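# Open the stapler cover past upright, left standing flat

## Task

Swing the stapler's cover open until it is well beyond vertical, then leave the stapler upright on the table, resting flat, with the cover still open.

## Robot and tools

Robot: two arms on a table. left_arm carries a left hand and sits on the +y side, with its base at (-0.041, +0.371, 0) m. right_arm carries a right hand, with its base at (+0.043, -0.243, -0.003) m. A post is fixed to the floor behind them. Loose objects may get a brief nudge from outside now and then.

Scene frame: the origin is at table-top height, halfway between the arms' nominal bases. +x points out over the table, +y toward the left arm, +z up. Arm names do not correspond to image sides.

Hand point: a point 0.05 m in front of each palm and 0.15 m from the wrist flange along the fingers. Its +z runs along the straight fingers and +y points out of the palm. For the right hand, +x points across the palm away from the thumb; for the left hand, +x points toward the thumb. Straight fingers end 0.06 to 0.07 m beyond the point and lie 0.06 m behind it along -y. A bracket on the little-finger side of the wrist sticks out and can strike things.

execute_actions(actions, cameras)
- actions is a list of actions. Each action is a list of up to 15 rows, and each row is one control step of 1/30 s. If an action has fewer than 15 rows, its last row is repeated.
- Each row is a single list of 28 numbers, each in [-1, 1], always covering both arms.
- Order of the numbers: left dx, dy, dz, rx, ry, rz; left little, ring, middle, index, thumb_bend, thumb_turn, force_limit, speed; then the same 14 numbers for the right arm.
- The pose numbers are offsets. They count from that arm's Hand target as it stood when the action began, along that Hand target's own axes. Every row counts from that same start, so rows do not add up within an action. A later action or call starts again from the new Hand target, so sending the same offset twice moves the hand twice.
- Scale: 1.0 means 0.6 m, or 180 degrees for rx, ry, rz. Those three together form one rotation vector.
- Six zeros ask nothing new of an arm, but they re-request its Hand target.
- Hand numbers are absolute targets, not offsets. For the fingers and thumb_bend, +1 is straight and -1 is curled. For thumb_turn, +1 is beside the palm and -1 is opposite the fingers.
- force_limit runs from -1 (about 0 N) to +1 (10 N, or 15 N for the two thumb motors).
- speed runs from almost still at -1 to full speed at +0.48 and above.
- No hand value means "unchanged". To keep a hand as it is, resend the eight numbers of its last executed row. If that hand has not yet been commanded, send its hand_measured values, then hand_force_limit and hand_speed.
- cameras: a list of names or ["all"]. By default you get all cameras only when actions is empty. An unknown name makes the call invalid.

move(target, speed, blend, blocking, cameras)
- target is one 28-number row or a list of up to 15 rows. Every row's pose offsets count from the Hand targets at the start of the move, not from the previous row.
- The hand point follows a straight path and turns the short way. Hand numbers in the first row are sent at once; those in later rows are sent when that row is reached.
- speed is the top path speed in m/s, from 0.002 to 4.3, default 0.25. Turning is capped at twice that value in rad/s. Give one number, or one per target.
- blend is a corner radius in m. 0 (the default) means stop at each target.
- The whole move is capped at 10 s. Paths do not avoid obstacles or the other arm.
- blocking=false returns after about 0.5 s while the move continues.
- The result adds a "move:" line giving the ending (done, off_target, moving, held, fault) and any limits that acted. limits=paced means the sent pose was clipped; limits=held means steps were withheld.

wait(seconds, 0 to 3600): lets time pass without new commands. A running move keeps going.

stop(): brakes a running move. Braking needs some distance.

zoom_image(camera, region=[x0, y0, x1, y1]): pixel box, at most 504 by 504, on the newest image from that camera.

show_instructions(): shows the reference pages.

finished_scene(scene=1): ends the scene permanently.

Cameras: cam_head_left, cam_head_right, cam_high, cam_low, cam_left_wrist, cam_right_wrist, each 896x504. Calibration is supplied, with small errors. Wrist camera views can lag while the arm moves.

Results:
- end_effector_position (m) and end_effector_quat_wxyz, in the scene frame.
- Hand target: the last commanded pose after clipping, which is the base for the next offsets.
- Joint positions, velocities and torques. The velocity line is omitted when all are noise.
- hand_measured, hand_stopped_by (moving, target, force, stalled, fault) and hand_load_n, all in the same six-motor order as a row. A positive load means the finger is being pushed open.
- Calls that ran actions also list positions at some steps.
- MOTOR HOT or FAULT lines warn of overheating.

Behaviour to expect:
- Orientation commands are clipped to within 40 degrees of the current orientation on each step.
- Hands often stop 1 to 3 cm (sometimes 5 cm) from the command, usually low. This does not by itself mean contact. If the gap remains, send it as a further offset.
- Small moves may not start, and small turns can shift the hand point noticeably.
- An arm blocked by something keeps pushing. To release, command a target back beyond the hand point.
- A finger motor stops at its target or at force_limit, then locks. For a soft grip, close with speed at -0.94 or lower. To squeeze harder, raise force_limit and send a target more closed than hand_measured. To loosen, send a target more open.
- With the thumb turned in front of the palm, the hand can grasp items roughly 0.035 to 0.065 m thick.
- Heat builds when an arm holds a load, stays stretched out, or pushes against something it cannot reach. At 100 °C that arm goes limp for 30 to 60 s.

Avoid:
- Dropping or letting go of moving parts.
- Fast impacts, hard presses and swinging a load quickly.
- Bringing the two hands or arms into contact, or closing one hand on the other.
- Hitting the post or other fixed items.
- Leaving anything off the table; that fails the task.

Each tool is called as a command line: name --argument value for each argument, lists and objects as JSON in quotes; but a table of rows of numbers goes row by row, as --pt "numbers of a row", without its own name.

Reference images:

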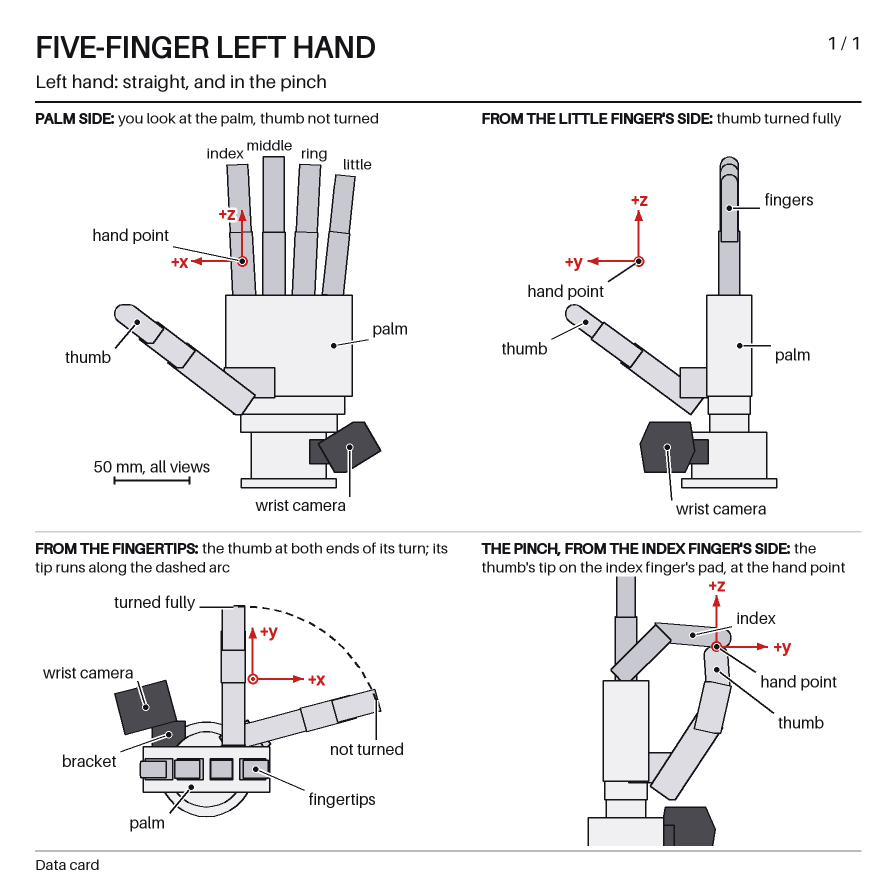

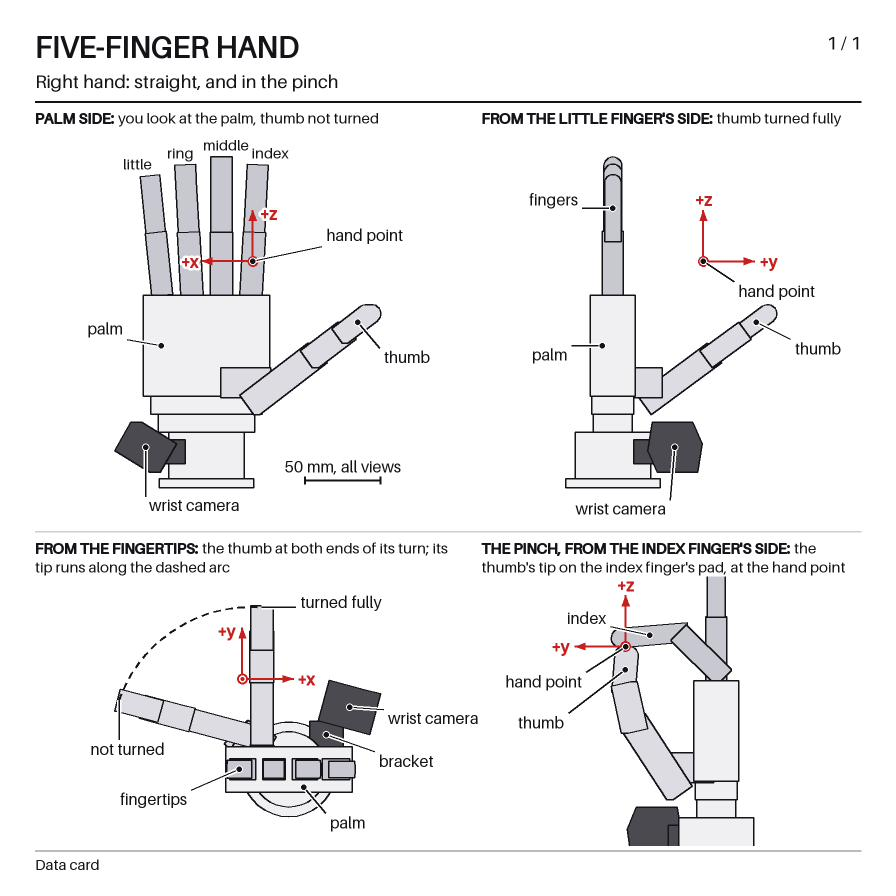

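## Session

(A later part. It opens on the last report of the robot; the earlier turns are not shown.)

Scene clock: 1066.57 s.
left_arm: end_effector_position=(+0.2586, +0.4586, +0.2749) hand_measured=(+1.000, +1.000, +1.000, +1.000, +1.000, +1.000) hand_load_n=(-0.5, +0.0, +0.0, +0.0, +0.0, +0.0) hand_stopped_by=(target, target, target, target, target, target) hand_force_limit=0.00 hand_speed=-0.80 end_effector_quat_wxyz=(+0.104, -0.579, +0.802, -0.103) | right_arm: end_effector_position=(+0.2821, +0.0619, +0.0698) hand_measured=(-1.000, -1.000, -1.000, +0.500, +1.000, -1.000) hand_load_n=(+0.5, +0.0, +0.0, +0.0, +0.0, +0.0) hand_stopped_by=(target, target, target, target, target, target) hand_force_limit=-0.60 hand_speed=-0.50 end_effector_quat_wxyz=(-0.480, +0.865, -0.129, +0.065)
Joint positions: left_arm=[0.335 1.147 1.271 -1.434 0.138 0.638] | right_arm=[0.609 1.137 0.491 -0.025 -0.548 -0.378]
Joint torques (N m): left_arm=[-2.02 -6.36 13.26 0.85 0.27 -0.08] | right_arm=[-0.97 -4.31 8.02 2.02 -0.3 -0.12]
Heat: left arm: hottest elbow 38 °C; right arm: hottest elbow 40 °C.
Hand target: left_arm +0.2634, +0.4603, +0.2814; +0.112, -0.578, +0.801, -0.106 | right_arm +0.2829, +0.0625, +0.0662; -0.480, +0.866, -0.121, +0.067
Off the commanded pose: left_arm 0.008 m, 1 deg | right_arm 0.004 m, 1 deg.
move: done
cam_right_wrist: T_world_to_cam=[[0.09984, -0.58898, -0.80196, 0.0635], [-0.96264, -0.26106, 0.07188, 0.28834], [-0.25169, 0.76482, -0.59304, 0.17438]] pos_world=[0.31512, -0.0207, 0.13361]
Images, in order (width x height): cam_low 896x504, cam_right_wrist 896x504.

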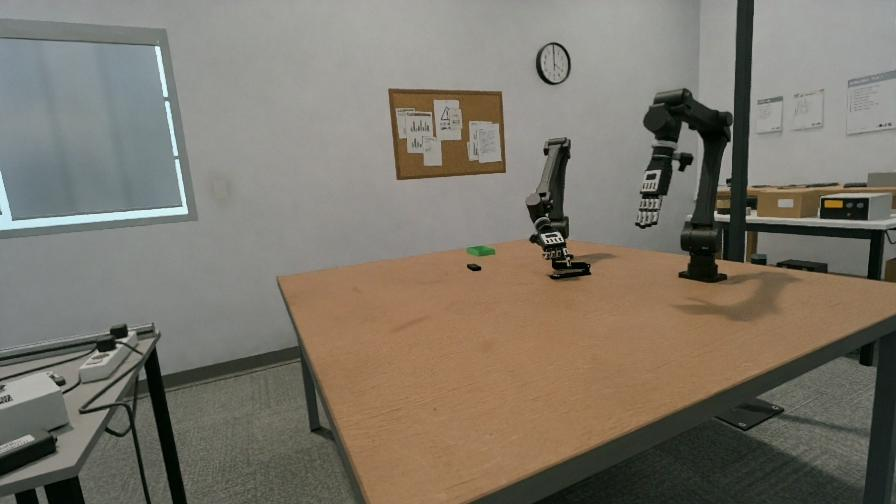

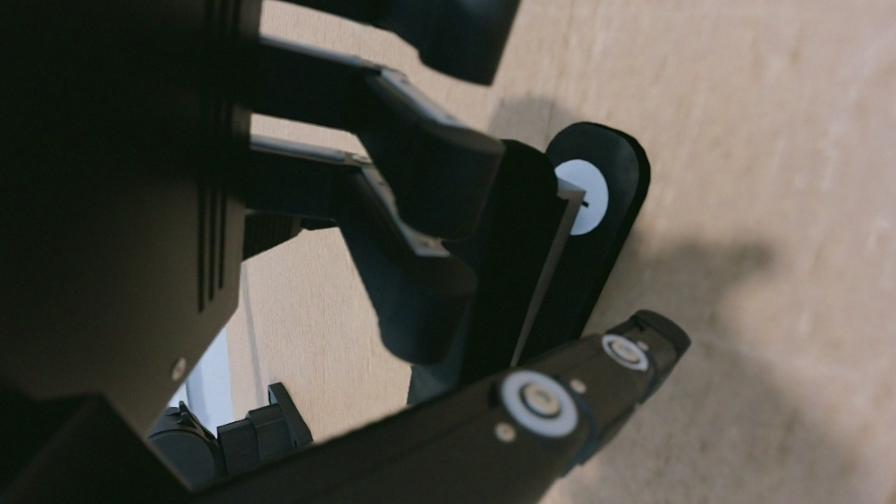

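move --pt "0 0 0 0 0 0 1 1 1 1 1 1 0 -0.8 0 0.0113 0.0071 0 0 0 -1 -1 -1 0.5 1 -1 -0.6 -0.5" --pt "0 0 0 0 0 0 1 1 1 1 1 1 0 -0.8 0 0.0113 0.0071 0 0 0 -1 -1 -1 0.1 0.5 -1 -0.6 -0.9" --speed 0.06 --cameras '["cam_right_wrist","cam_low"]'

zoom_image --camera "cam_low" --region '[500, 210, 620, 290]'

Scene clock: 1084.07 s.
left_arm: end_effector_position=(+0.2586, +0.4586, +0.2749) hand_measured=(+1.000, +1.000, +1.000, +1.000, +1.000, +1.000) hand_load_n=(+0.0, +0.0, +0.0, +0.0, +0.0, +0.0) hand_stopped_by=(target, target, target, target, target, target) hand_force_limit=0.00 hand_speed=-0.80 end_effector_quat_wxyz=(+0.104, -0.579, +0.802, -0.103) | right_arm: end_effector_position=(+0.2821, +0.0619, +0.0616) hand_measured=(-1.000, -1.000, -1.000, +0.100, +0.508, -1.000) hand_load_n=(+0.5, +0.0, +0.0, +0.0, +3.0, +0.5) hand_stopped_by=(target, target, target, target, force, target) hand_force_limit=-0.60 hand_speed=-0.90 end_effector_quat_wxyz=(-0.480, +0.865, -0.129, +0.065)
Joint positions: left_arm=[0.335 1.147 1.271 -1.434 0.138 0.638] | right_arm=[0.609 1.158 0.479 0.008 -0.548 -0.378]
Joint torques (N m): left_arm=[-2.43 -6.83 13.04 1.03 0.26 -0.04] | right_arm=[-0.32 -4.84 7.98 2.04 -0.27 -0.19]
Heat: left arm: hottest elbow 38 °C; right arm: hottest elbow 39 °C.
Hand target: left_arm +0.2634, +0.4603, +0.2814; +0.112, -0.578, +0.801, -0.106 | right_arm +0.2828, +0.0625, +0.0581; -0.480, +0.866, -0.121, +0.067
Off the commanded pose: left_arm 0.008 m, 1 deg | right_arm 0.004 m, 1 deg.
move: done
cam_right_wrist: T_world_to_cam=[[0.09965, -0.58917, -0.80184, 0.05704], [-0.96261, -0.2611, 0.07222, 0.28887], [-0.2519, 0.76466, -0.59316, 0.16965]] pos_world=[0.31512, -0.0207, 0.12551]
Images, in order (width x height): cam_low 896x504, cam_right_wrist 896x504.

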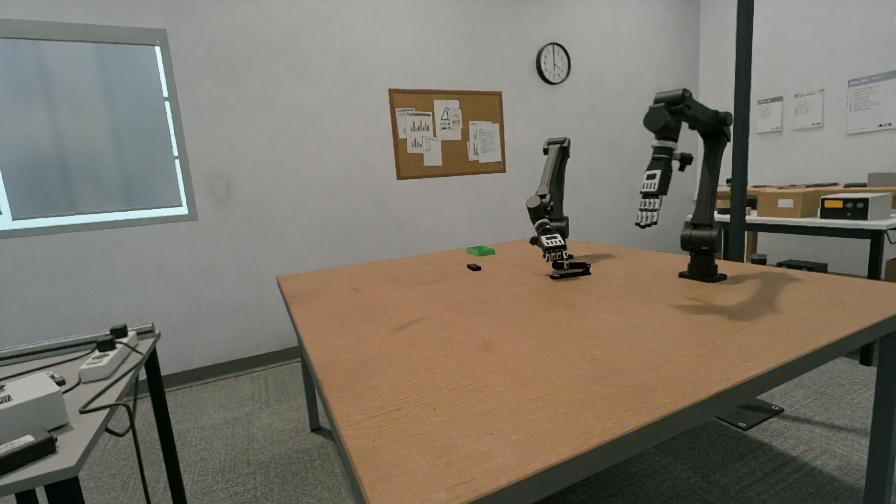

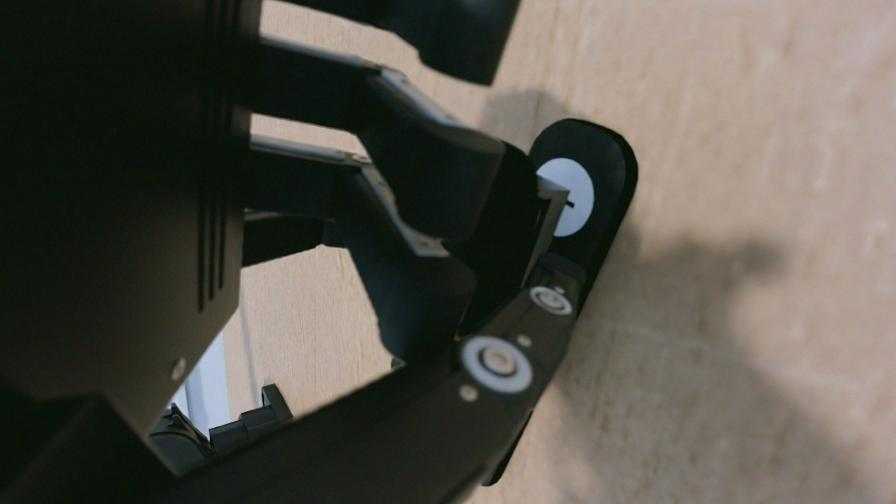

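Scaled by 4.200 from the camera's image (finer frame: 1280x720).

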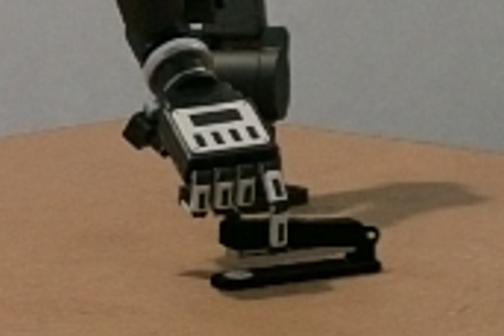

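move --pt "0 0 0 0 0 0 1 1 1 1 1 1 0 -0.8 0 0 0 0 0 0 -1 -1 -1 0.1 0.8 -0.8 -0.6 -0.8" --pt "0 0 0 0 0 0 1 1 1 1 1 1 0 -0.8 0 0 0 0 0 0 -1 -1 -1 0.1 0.45 -0.8 -0.6 -0.93" --speed 0.06 --cameras '["cam_right_wrist"]'

Scene clock: 1114.97 s.
left_arm: end_effector_position=(+0.2586, +0.4586, +0.2749) hand_measured=(+1.000, +1.000, +1.000, +1.000, +1.000, +1.000) hand_load_n=(+0.0, +0.0, +0.0, +0.0, +0.0, +0.0) hand_stopped_by=(target, target, target, target, target, target) hand_force_limit=0.00 hand_speed=-0.80 end_effector_quat_wxyz=(+0.104, -0.579, +0.802, -0.103) | right_arm: end_effector_position=(+0.2821, +0.0619, +0.0616) hand_measured=(-1.000, -1.000, -1.000, +0.100, +0.450, -0.800) hand_load_n=(+0.0, +0.5, +0.0, +0.0, +1.5, -0.5) hand_stopped_by=(target, target, target, target, target, target) hand_force_limit=-0.60 hand_speed=-0.93 end_effector_quat_wxyz=(-0.480, +0.865, -0.129, +0.065)
Joint positions: left_arm=[0.335 1.147 1.271 -1.434 0.138 0.638] | right_arm=[0.609 1.158 0.479 0.008 -0.548 -0.378]
Joint torques (N m): left_arm=[-1.85 -6.48 13.11 1.07 0.21 -0.04] | right_arm=[-1.32 -4.6 8.18 1.84 -0.29 -0.16]
Heat: left arm: hottest elbow 39 °C; right arm: hottest elbow 39 °C.
Hand target: left_arm +0.2634, +0.4603, +0.2814; +0.112, -0.578, +0.801, -0.106 | right_arm +0.2828, +0.0625, +0.0581; -0.480, +0.866, -0.121, +0.067
Off the commanded pose: left_arm 0.008 m, 1 deg | right_arm 0.004 m, 1 deg.
move: done
cam_right_wrist: T_world_to_cam=[[0.09965, -0.58917, -0.80184, 0.05704], [-0.96261, -0.2611, 0.07222, 0.28887], [-0.2519, 0.76466, -0.59316, 0.16965]] pos_world=[0.31512, -0.0207, 0.12551]

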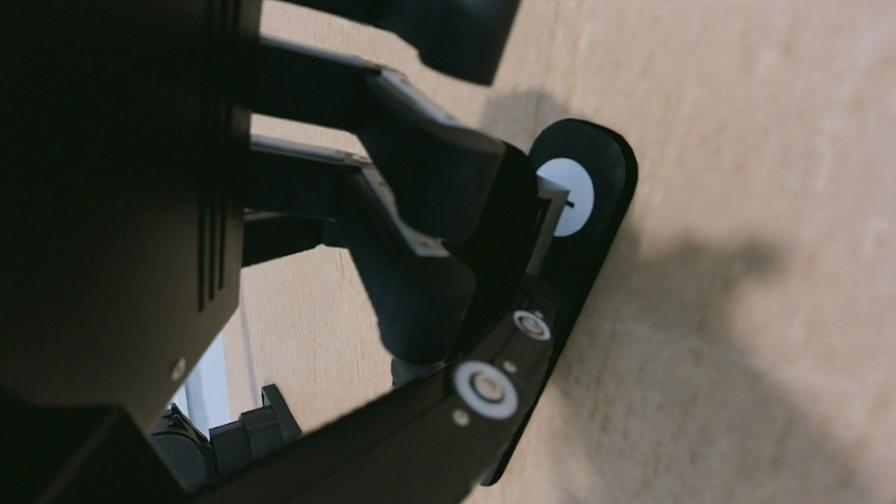

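move --target '[0,0,0,0,0,0,1,1,1,1,1,1,0,-0.8,0,0,0,0,0,0,-1,-1,-1,0.1,0.15,-0.8,-0.6,-0.93]' --cameras '["cam_right_wrist","cam_low"]'

zoom_image --camera "cam_right_wrist" --region '[370, 150, 710, 420]'

Scene clock: 1124.17 s.
left_arm: end_effector_position=(+0.2586, +0.4586, +0.2749) hand_measured=(+1.000, +1.000, +1.000, +1.000, +1.000, +1.000) hand_load_n=(+0.0, +0.0, +0.0, +0.0, +0.0, +0.0) hand_stopped_by=(target, target, target, target, target, target) hand_force_limit=0.00 hand_speed=-0.80 end_effector_quat_wxyz=(+0.104, -0.579, +0.802, -0.103) | right_arm: end_effector_position=(+0.2821, +0.0619, +0.0616) hand_measured=(-1.000, -1.000, -1.000, +0.100, +0.372, -0.800) hand_load_n=(+0.0, +0.5, +0.0, +0.0, +3.0, +3.5) hand_stopped_by=(target, target, target, target, force, target) hand_force_limit=-0.60 hand_speed=-0.93 end_effector_quat_wxyz=(-0.480, +0.865, -0.129, +0.065)
Joint positions: left_arm=[0.335 1.147 1.271 -1.434 0.138 0.638] | right_arm=[0.609 1.158 0.479 0.008 -0.548 -0.379]
Joint torques (N m): left_arm=[-1.79 -6.24 13.08 0.84 0.19 -0.07] | right_arm=[-0.38 -4.42 7.94 1.98 -0.27 -0.19]
Heat: left arm: hottest elbow 39 °C; right arm: hottest elbow 39 °C.
Hand target: left_arm +0.2634, +0.4603, +0.2814; +0.112, -0.578, +0.801, -0.106 | right_arm +0.2828, +0.0625, +0.0581; -0.480, +0.866, -0.121, +0.067
Off the commanded pose: left_arm 0.008 m, 1 deg | right_arm 0.004 m, 1 deg.
move: done
cam_right_wrist: T_world_to_cam=[[0.10006, -0.58925, -0.80173, 0.0569], [-0.96257, -0.26132, 0.07193, 0.28889], [-0.25189, 0.76452, -0.59334, 0.16967]] pos_world=[0.31512, -0.0207, 0.12551]
Images, in order (width x height): cam_low 896x504, cam_right_wrist 896x504.

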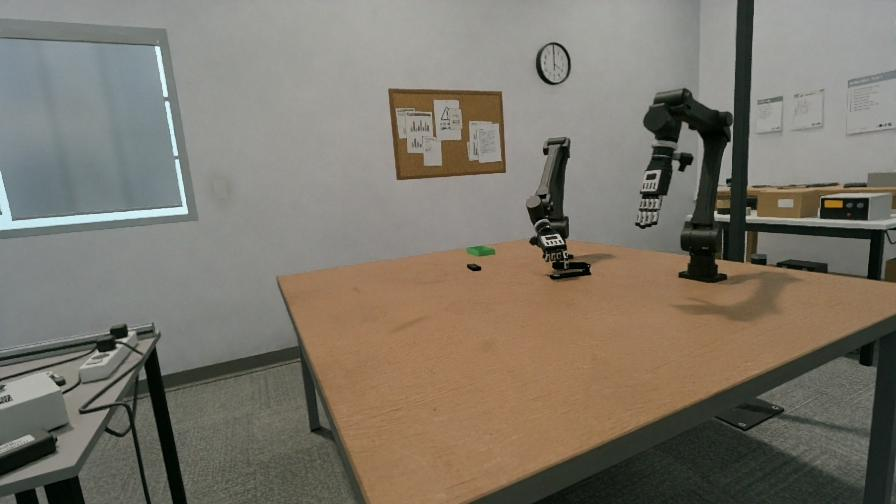

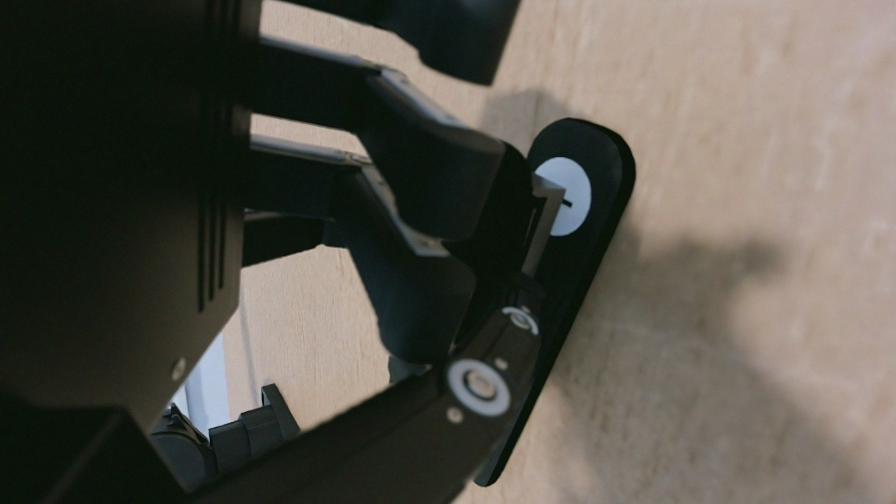

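Scaled by 1.482 from the camera's image (finer frame: 1280x720).

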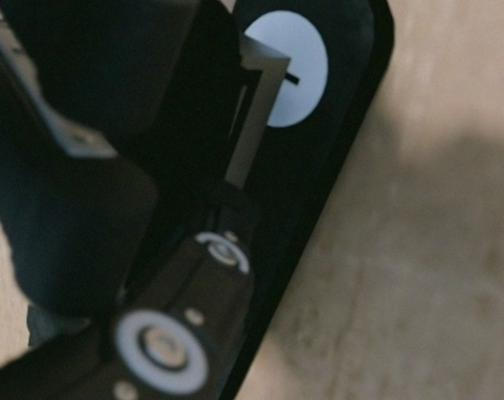

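move --target '[0,0,0,0,0,0,1,1,1,1,1,1,0,-0.8,0,0,0,0,0,0,-1,-1,-1,-0.1,0.15,-0.8,-0.6,-0.93]' --cameras '["cam_right_wrist","cam_low"]'

zoom_image --camera "cam_low" --region '[500, 210, 620, 290]'

Scene clock: 1136.60 s.
left_arm: end_effector_position=(+0.2586, +0.4586, +0.2749) hand_measured=(+1.000, +1.000, +1.000, +1.000, +1.000, +1.000) hand_load_n=(+0.0, +0.0, +0.0, +0.0, +0.0, +0.0) hand_stopped_by=(target, target, target, target, target, target) hand_force_limit=0.00 hand_speed=-0.80 end_effector_quat_wxyz=(+0.104, -0.579, +0.802, -0.103) | right_arm: end_effector_position=(+0.2821, +0.0618, +0.0613) hand_measured=(-1.000, -1.000, -1.000, +0.010, +0.372, -0.800) hand_load_n=(+0.0, +0.0, +0.0, +3.0, +4.5, +3.5) hand_stopped_by=(target, target, target, force, force, target) hand_force_limit=-0.60 hand_speed=-0.93 end_effector_quat_wxyz=(-0.480, +0.865, -0.129, +0.064)
Joint positions: left_arm=[0.335 1.147 1.271 -1.434 0.138 0.638] | right_arm=[0.609 1.159 0.479 0.008 -0.548 -0.379]
Joint torques (N m): left_arm=[-2.67 -6.07 13.04 0.88 0.23 -0.11] | right_arm=[-0.26 -4.6 7.92 1.85 -0.29 -0.18]
Heat: left arm: hottest elbow 39 °C; right arm: hottest elbow 38 °C.
Hand target: left_arm +0.2634, +0.4603, +0.2814; +0.112, -0.578, +0.801, -0.106 | right_arm +0.2828, +0.0625, +0.0581; -0.480, +0.866, -0.121, +0.067
Off the commanded pose: left_arm 0.008 m, 1 deg | right_arm 0.003 m, 1 deg.
move: done
cam_right_wrist: T_world_to_cam=[[0.09958, -0.58958, -0.80155, 0.05678], [-0.96254, -0.26124, 0.07257, 0.28882], [-0.25218, 0.7643, -0.59351, 0.1696]] pos_world=[0.31512, -0.0207, 0.12521]
Images, in order (width x height): cam_low 896x504, cam_right_wrist 896x504.

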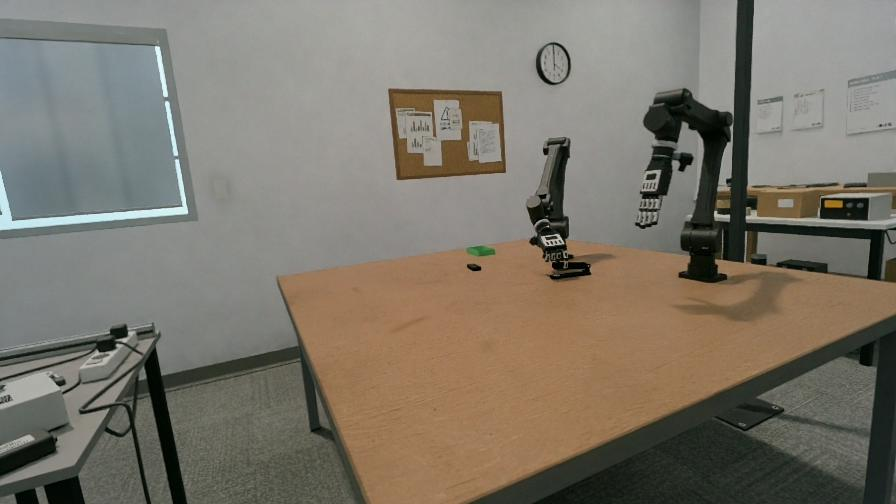

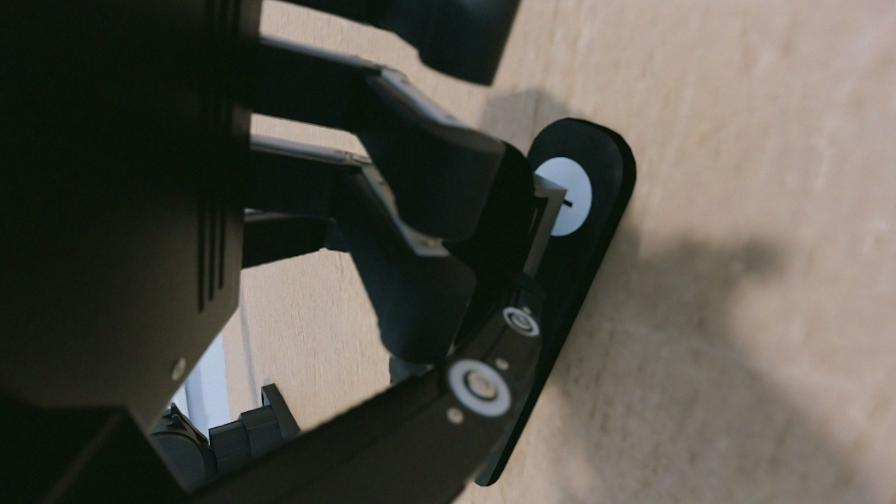

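Scaled by 4.200 from the camera's image (finer frame: 1280x720).

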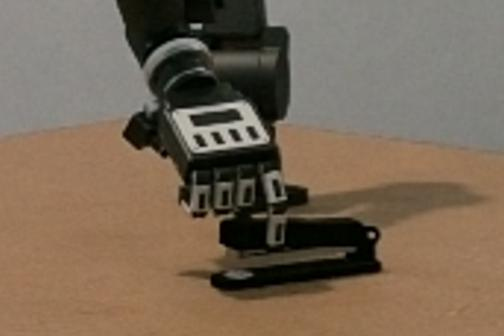

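move --target '[0.3772,-0.204,0.3062,0.1386,0.2517,0.3862,-1,-1,-1,1,1,1,0,0,0,0,0,0,0,0,-1,-1,-1,-0.1,0.15,-0.8,-0.6,-0.93]' --speed 0.2 --cameras '["cam_left_wrist","cam_low","cam_head_left","cam_right_wrist"]'

zoom_image --camera "cam_low" --region '[500, 170, 660, 290]'

Scene clock: 1321.67 s.
left_arm: end_effector_position=(+0.3481, +0.2053, +0.1264) hand_measured=(-1.000, -1.000, -1.000, +1.000, +1.000, +1.000) hand_load_n=(+0.5, +0.0, +0.0, +0.0, +0.0, +0.0) hand_stopped_by=(target, target, target, target, target, target) hand_force_limit=0.00 hand_speed=0.00 end_effector_quat_wxyz=(-0.036, +0.072, +0.922, -0.379) | right_arm: end_effector_position=(+0.2821, +0.0618, +0.0613) hand_measured=(-1.000, -1.000, -1.000, +0.010, +0.372, -0.800) hand_load_n=(+0.0, +0.0, +0.0, +3.0, +4.5, +3.0) hand_stopped_by=(target, target, target, force, force, target) hand_force_limit=-0.60 hand_speed=-0.93 end_effector_quat_wxyz=(-0.480, +0.865, -0.129, +0.064)
Joint positions: left_arm=[-0.178 1.556 1.209 -1.222 0.781 1.55] | right_arm=[0.609 1.159 0.479 0.008 -0.548 -0.379]
Joint torques (N m): left_arm=[-2.26 -10.4 13.39 -0.02 0.89 0.03] | right_arm=[-0.67 -4.78 7.95 1.95 -0.31 -0.16]
Heat: left arm: hottest elbow 39 °C; right arm: hottest elbow 38 °C.
Hand target: left_arm +0.3602, +0.2002, +0.1300; -0.033, +0.081, +0.921, -0.381 | right_arm +0.2828, +0.0625, +0.0581; -0.480, +0.866, -0.121, +0.067
Off the commanded pose: left_arm 0.014 m, 1 deg | right_arm 0.003 m, 1 deg.
move: off_target (left_arm)
cam_left_wrist: T_world_to_cam=[[-0.38799, -0.6518, 0.65163, 0.19026], [-0.73765, 0.64348, 0.20444, 0.10078], [-0.55257, -0.40136, -0.73047, 0.48033]] pos_world=[0.41357, 0.25194, 0.20628]
cam_right_wrist: T_world_to_cam=[[0.09958, -0.58958, -0.80155, 0.05678], [-0.96254, -0.26124, 0.07257, 0.28882], [-0.25218, 0.7643, -0.59351, 0.1696]] pos_world=[0.31512, -0.0207, 0.12521]
Images, in order (width x height): cam_head_left 896x504, cam_low 896x504, cam_left_wrist 896x504, cam_right_wrist 896x504.

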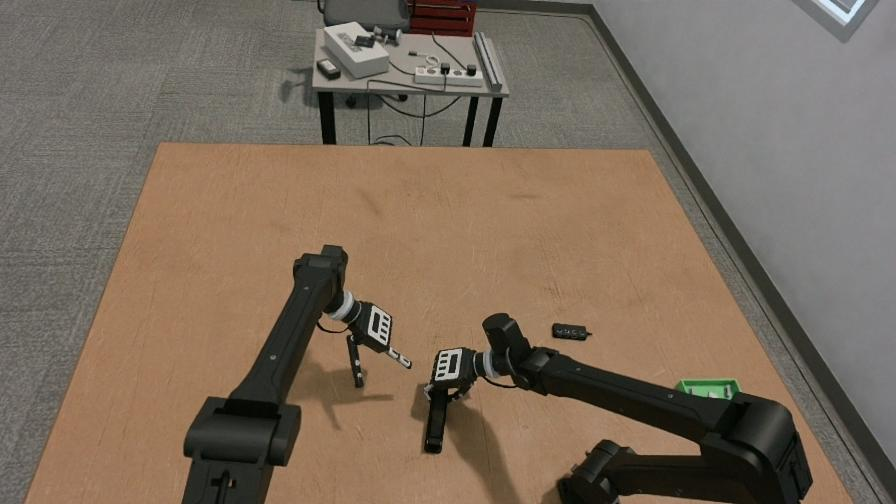

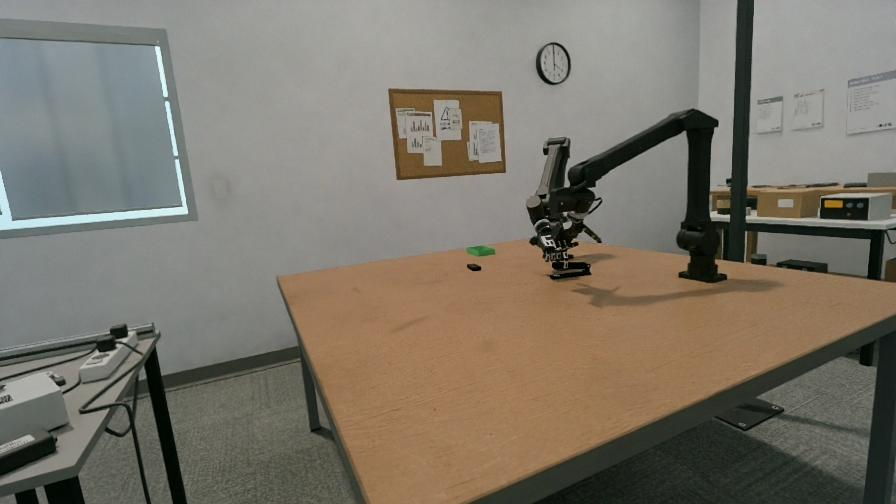

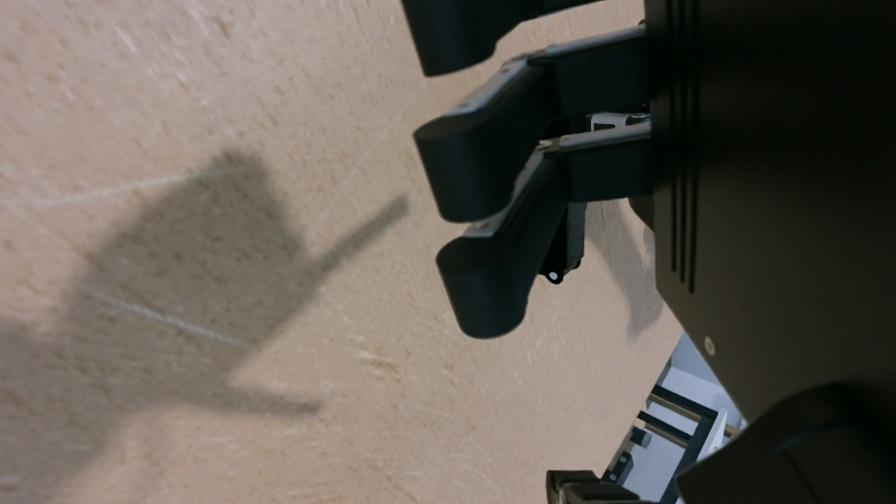

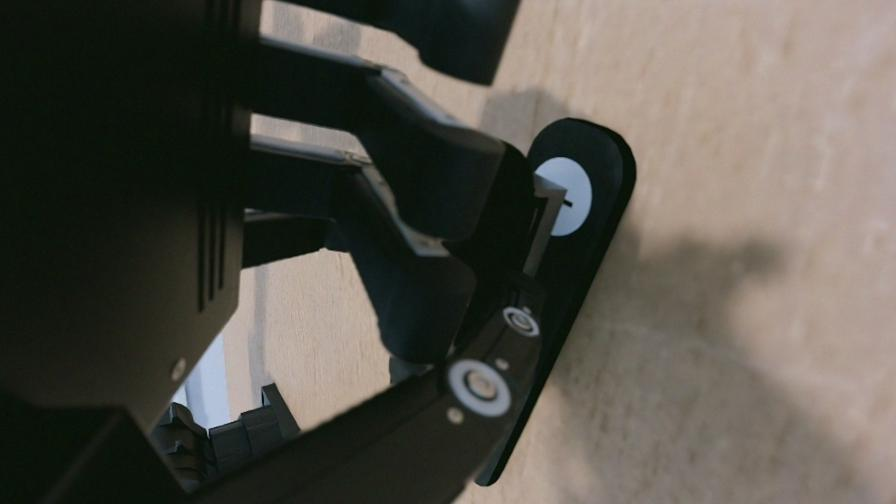

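Scaled by 3.150 from the camera's image (finer frame: 1280x720).

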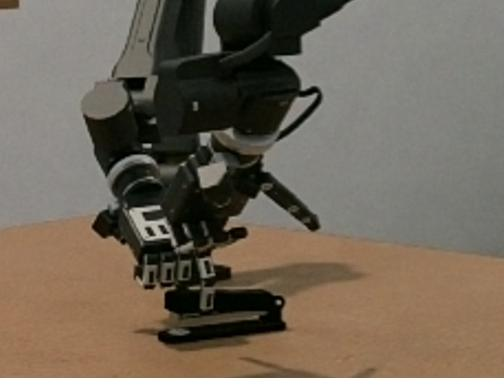

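move --target '[0.0103,0.0165,0.1202,0,0,0,-1,-1,-1,1,1,1,0,0,0,0,0,0,0,0,-1,-1,-1,-0.1,0.15,-0.8,-0.6,-0.93]' --speed 0.08 --cameras '["cam_left_wrist","cam_low","cam_head_left","cam_right_wrist","cam_high"]'

zoom_image --camera "cam_low" --region '[500, 170, 660, 290]'

zoom_image --camera "cam_high" --region '[350, 300, 510, 440]'

Scene clock: 1337.57 s.
left_arm: end_effector_position=(+0.3485, +0.1602, +0.0835) hand_measured=(-1.000, -1.000, -1.000, +1.000, +1.000, +1.000) hand_load_n=(+0.0, +0.5, +0.0, +0.0, +0.0, -0.5) hand_stopped_by=(target, target, target, target, target, target) hand_force_limit=0.00 hand_speed=0.00 end_effector_quat_wxyz=(-0.022, +0.085, +0.919, -0.384) | right_arm: end_effector_position=(+0.2821, +0.0618, +0.0613) hand_measured=(-1.000, -1.000, -1.000, +0.010, +0.372, -0.800) hand_load_n=(+0.0, +0.0, +0.0, +3.0, +4.5, +3.5) hand_stopped_by=(target, target, target, force, force, target) hand_force_limit=-0.60 hand_speed=-0.93 end_effector_quat_wxyz=(-0.480, +0.865, -0.129, +0.064)
Joint positions: left_arm=[-0.275 1.592 1.13 -0.987 0.781 1.433] | right_arm=[0.609 1.159 0.479 0.008 -0.548 -0.379]
Joint torques (N m): left_arm=[-3.25 -10.93 9.22 1.2 0.73 -0.14] | right_arm=[-0.5 -4.54 8.01 2.02 -0.29 -0.12]
Heat: left arm: hottest elbow 40 °C; right arm: hottest elbow 38 °C.
Hand target: left_arm +0.3465, +0.1580, +0.0720; -0.033, +0.081, +0.921, -0.381 | right_arm +0.2828, +0.0625, +0.0581; -0.480, +0.866, -0.121, +0.067
Off the commanded pose: left_arm 0.012 m, 1 deg | right_arm 0.003 m, 1 deg.
move: off_target (left_arm)
cam_left_wrist: T_world_to_cam=[[-0.41918, -0.63749, 0.64645, 0.19801], [-0.73527, 0.65606, 0.1702, 0.13891], [-0.53261, -0.40397, -0.74373, 0.42568]] pos_world=[0.41185, 0.20706, 0.16495]
cam_right_wrist: T_world_to_cam=[[0.09958, -0.58958, -0.80155, 0.05678], [-0.96254, -0.26124, 0.07257, 0.28882], [-0.25218, 0.7643, -0.59351, 0.1696]] pos_world=[0.31512, -0.0207, 0.12521]
Images, in order (width x height): cam_head_left 896x504, cam_high 896x504, cam_low 896x504, cam_left_wrist 896x504, cam_right_wrist 896x504.

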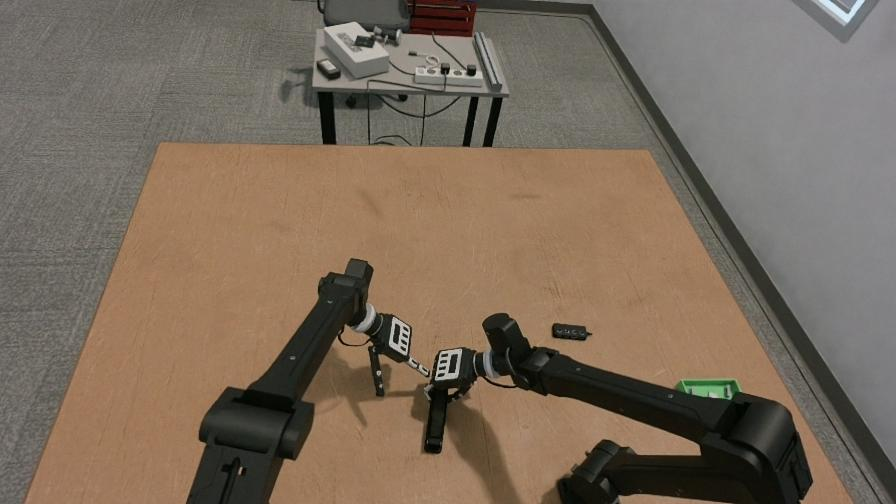

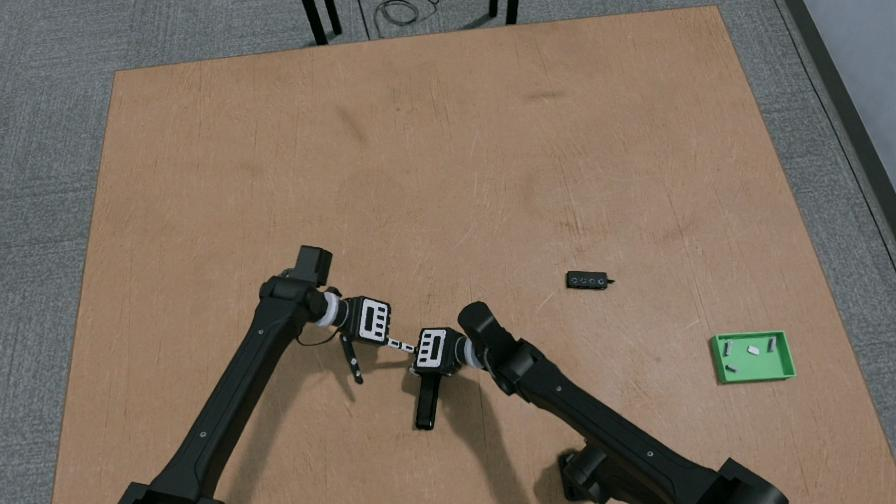

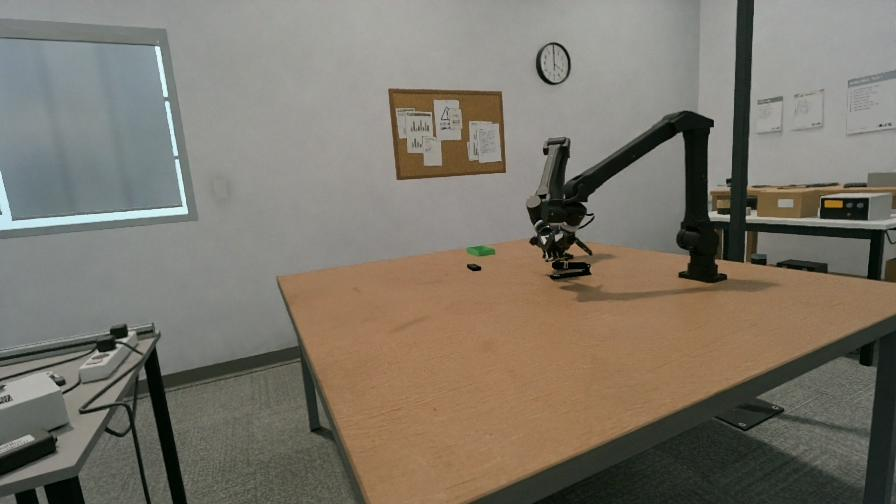

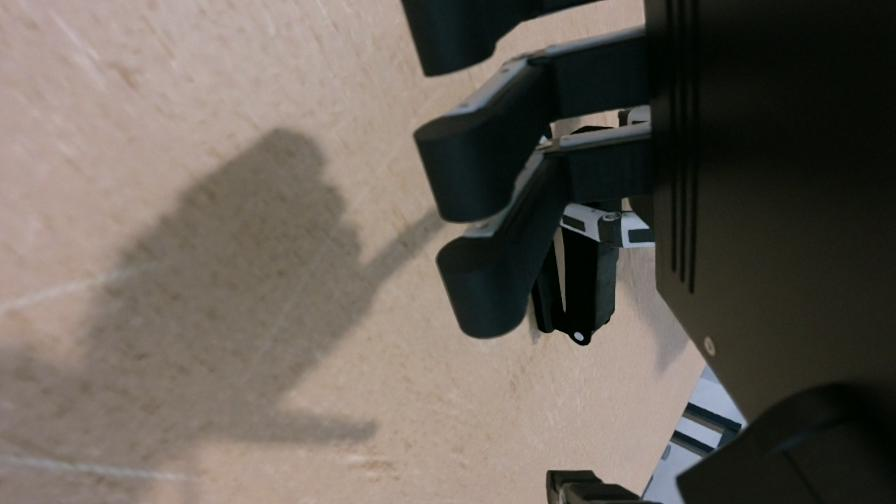

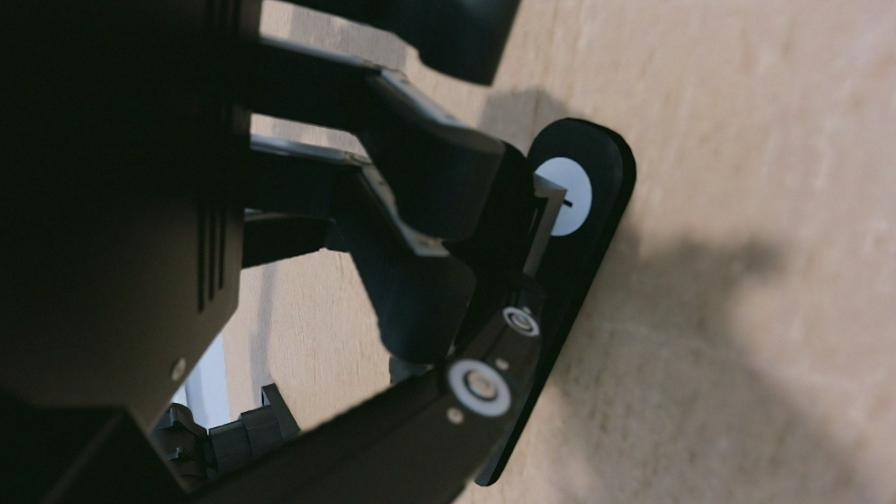

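Scaled by 3.150 from the camera's image (finer frame: 1280x720).

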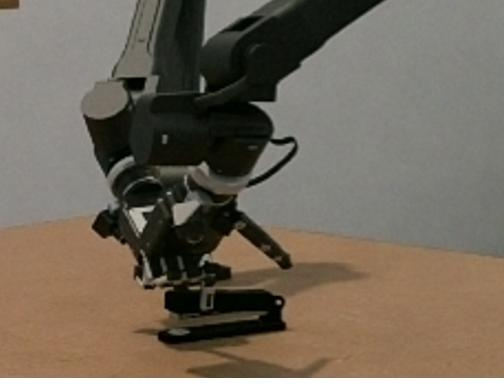

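Scaled by 3.150 from the camera's image (finer frame: 1280x720).

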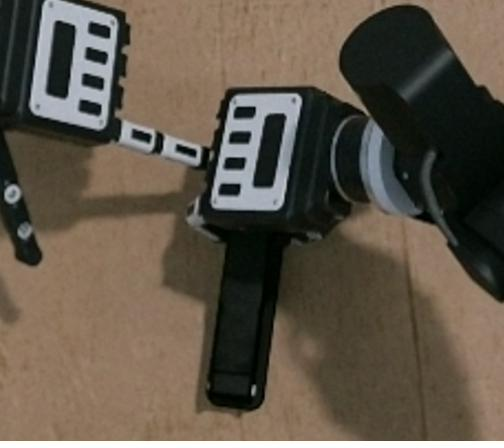

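move --target '[0,0.0625,0.0625,0,0,0,-1,-1,-1,1,1,1,0,0,0,0,0,0,0,0,-1,-1,-1,-0.1,0.15,-0.8,-0.6,-0.93]' --speed 0.06 --cameras '["cam_left_wrist","cam_low","cam_right_wrist","cam_high"]'

zoom_image --camera "cam_low" --region '[500, 170, 660, 290]'

zoom_image --camera "cam_high" --region '[350, 300, 510, 440]'

Scene clock: 1394.17 s.
left_arm: end_effector_position=(+0.3494, +0.1599, +0.0303) hand_measured=(-1.000, -1.000, -1.000, +1.000, +1.000, +1.000) hand_load_n=(+0.0, +0.0, +0.0, +0.0, +0.0, +0.0) hand_stopped_by=(target, target, target, target, target, target) hand_force_limit=0.00 hand_speed=0.00 end_effector_quat_wxyz=(-0.023, +0.085, +0.919, -0.383) | right_arm: end_effector_position=(+0.2821, +0.0618, +0.0613) hand_measured=(-1.000, -1.000, -1.000, +0.010, +0.372, -0.800) hand_load_n=(+0.0, +0.0, +0.0, +2.5, +4.5, +3.5) hand_stopped_by=(target, target, target, force, force, target) hand_force_limit=-0.60 hand_speed=-0.93 end_effector_quat_wxyz=(-0.480, +0.865, -0.129, +0.064)
Joint positions: left_arm=[-0.275 1.669 1.066 -0.847 0.781 1.432] | right_arm=[0.609 1.159 0.479 0.008 -0.548 -0.379]
Joint torques (N m): left_arm=[-2.78 -11.11 8.79 0.84 0.62 -0.15] | right_arm=[0.15 -4.48 7.86 1.91 -0.29 -0.12]
Heat: left arm: hottest elbow 38 °C; right arm: hottest elbow 38 °C.
Hand target: left_arm +0.3465, +0.1580, +0.0190; -0.033, +0.081, +0.921, -0.381 | right_arm +0.2828, +0.0625, +0.0581; -0.480, +0.866, -0.121, +0.067
Off the commanded pose: left_arm 0.012 m, 1 deg | right_arm 0.003 m, 1 deg.
move: off_target (left_arm)
cam_left_wrist: T_world_to_cam=[[-0.41836, -0.63774, 0.64673, 0.23231], [-0.73521, 0.65587, 0.17116, 0.1488], [-0.53333, -0.40388, -0.74327, 0.38676]] pos_world=[0.41286, 0.20676, 0.11175]
cam_right_wrist: T_world_to_cam=[[0.09958, -0.58958, -0.80155, 0.05678], [-0.96254, -0.26124, 0.07257, 0.28882], [-0.25218, 0.7643, -0.59351, 0.1696]] pos_world=[0.31512, -0.0207, 0.12521]
Images, in order (width x height): cam_high 896x504, cam_low 896x504, cam_left_wrist 896x504, cam_right_wrist 896x504.

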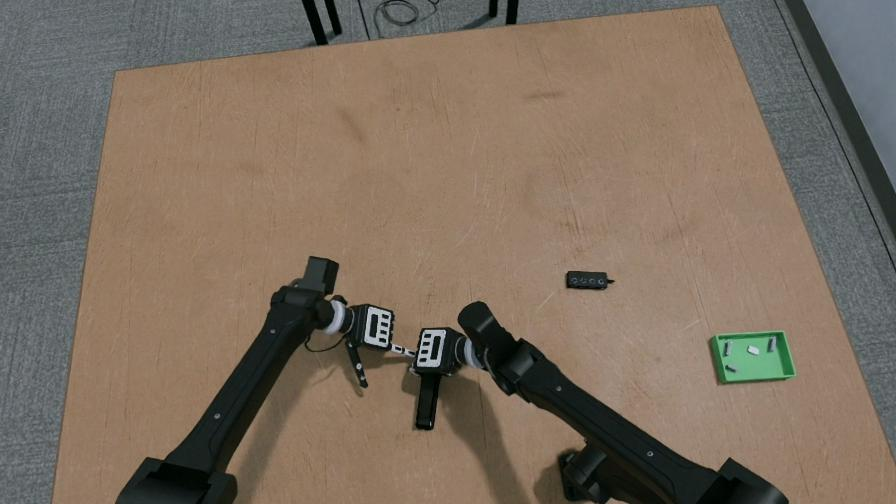

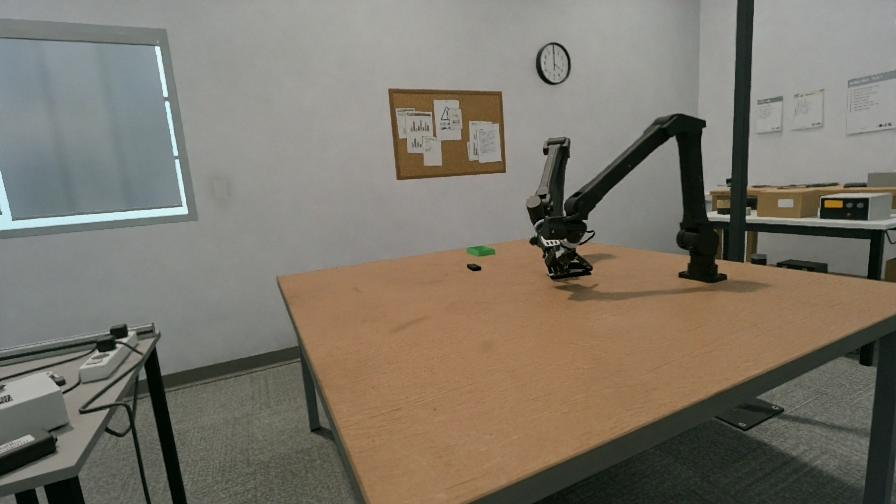

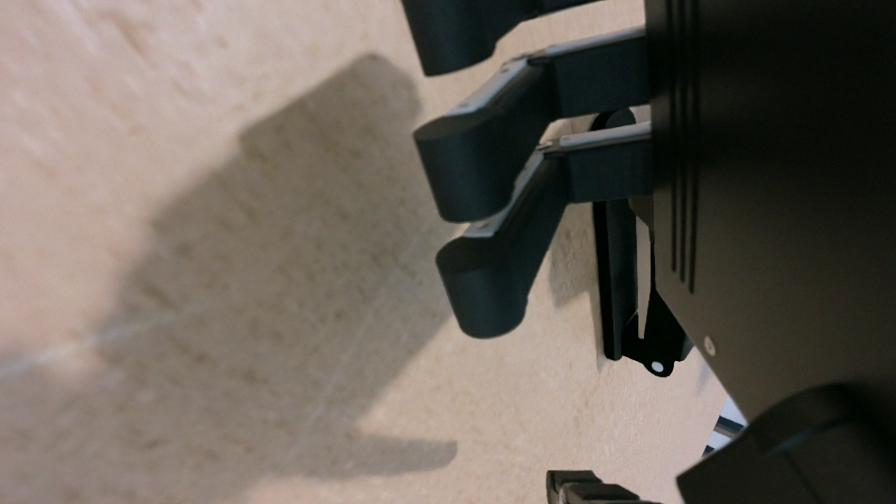

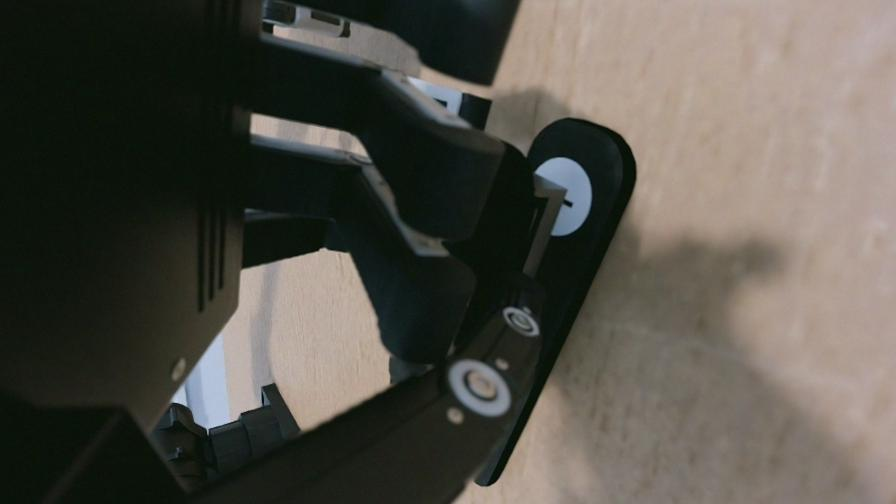

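Scaled by 3.150 from the camera's image (finer frame: 1280x720).

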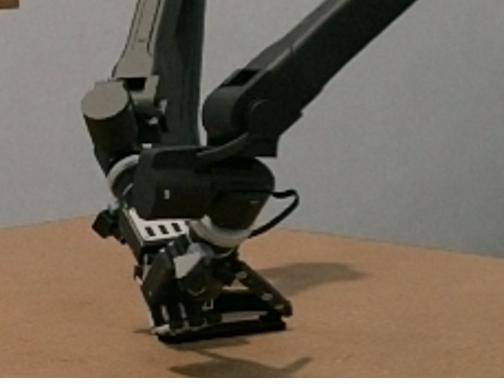

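Scaled by 3.150 from the camera's image (finer frame: 1280x720).

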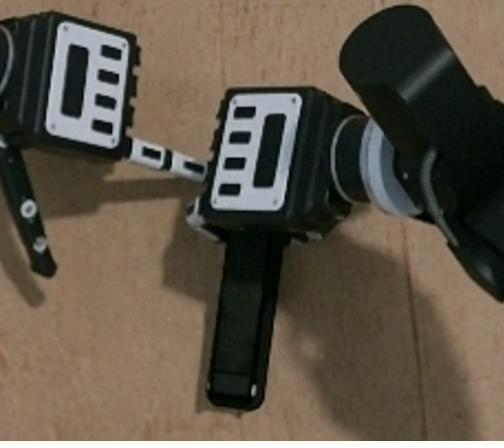

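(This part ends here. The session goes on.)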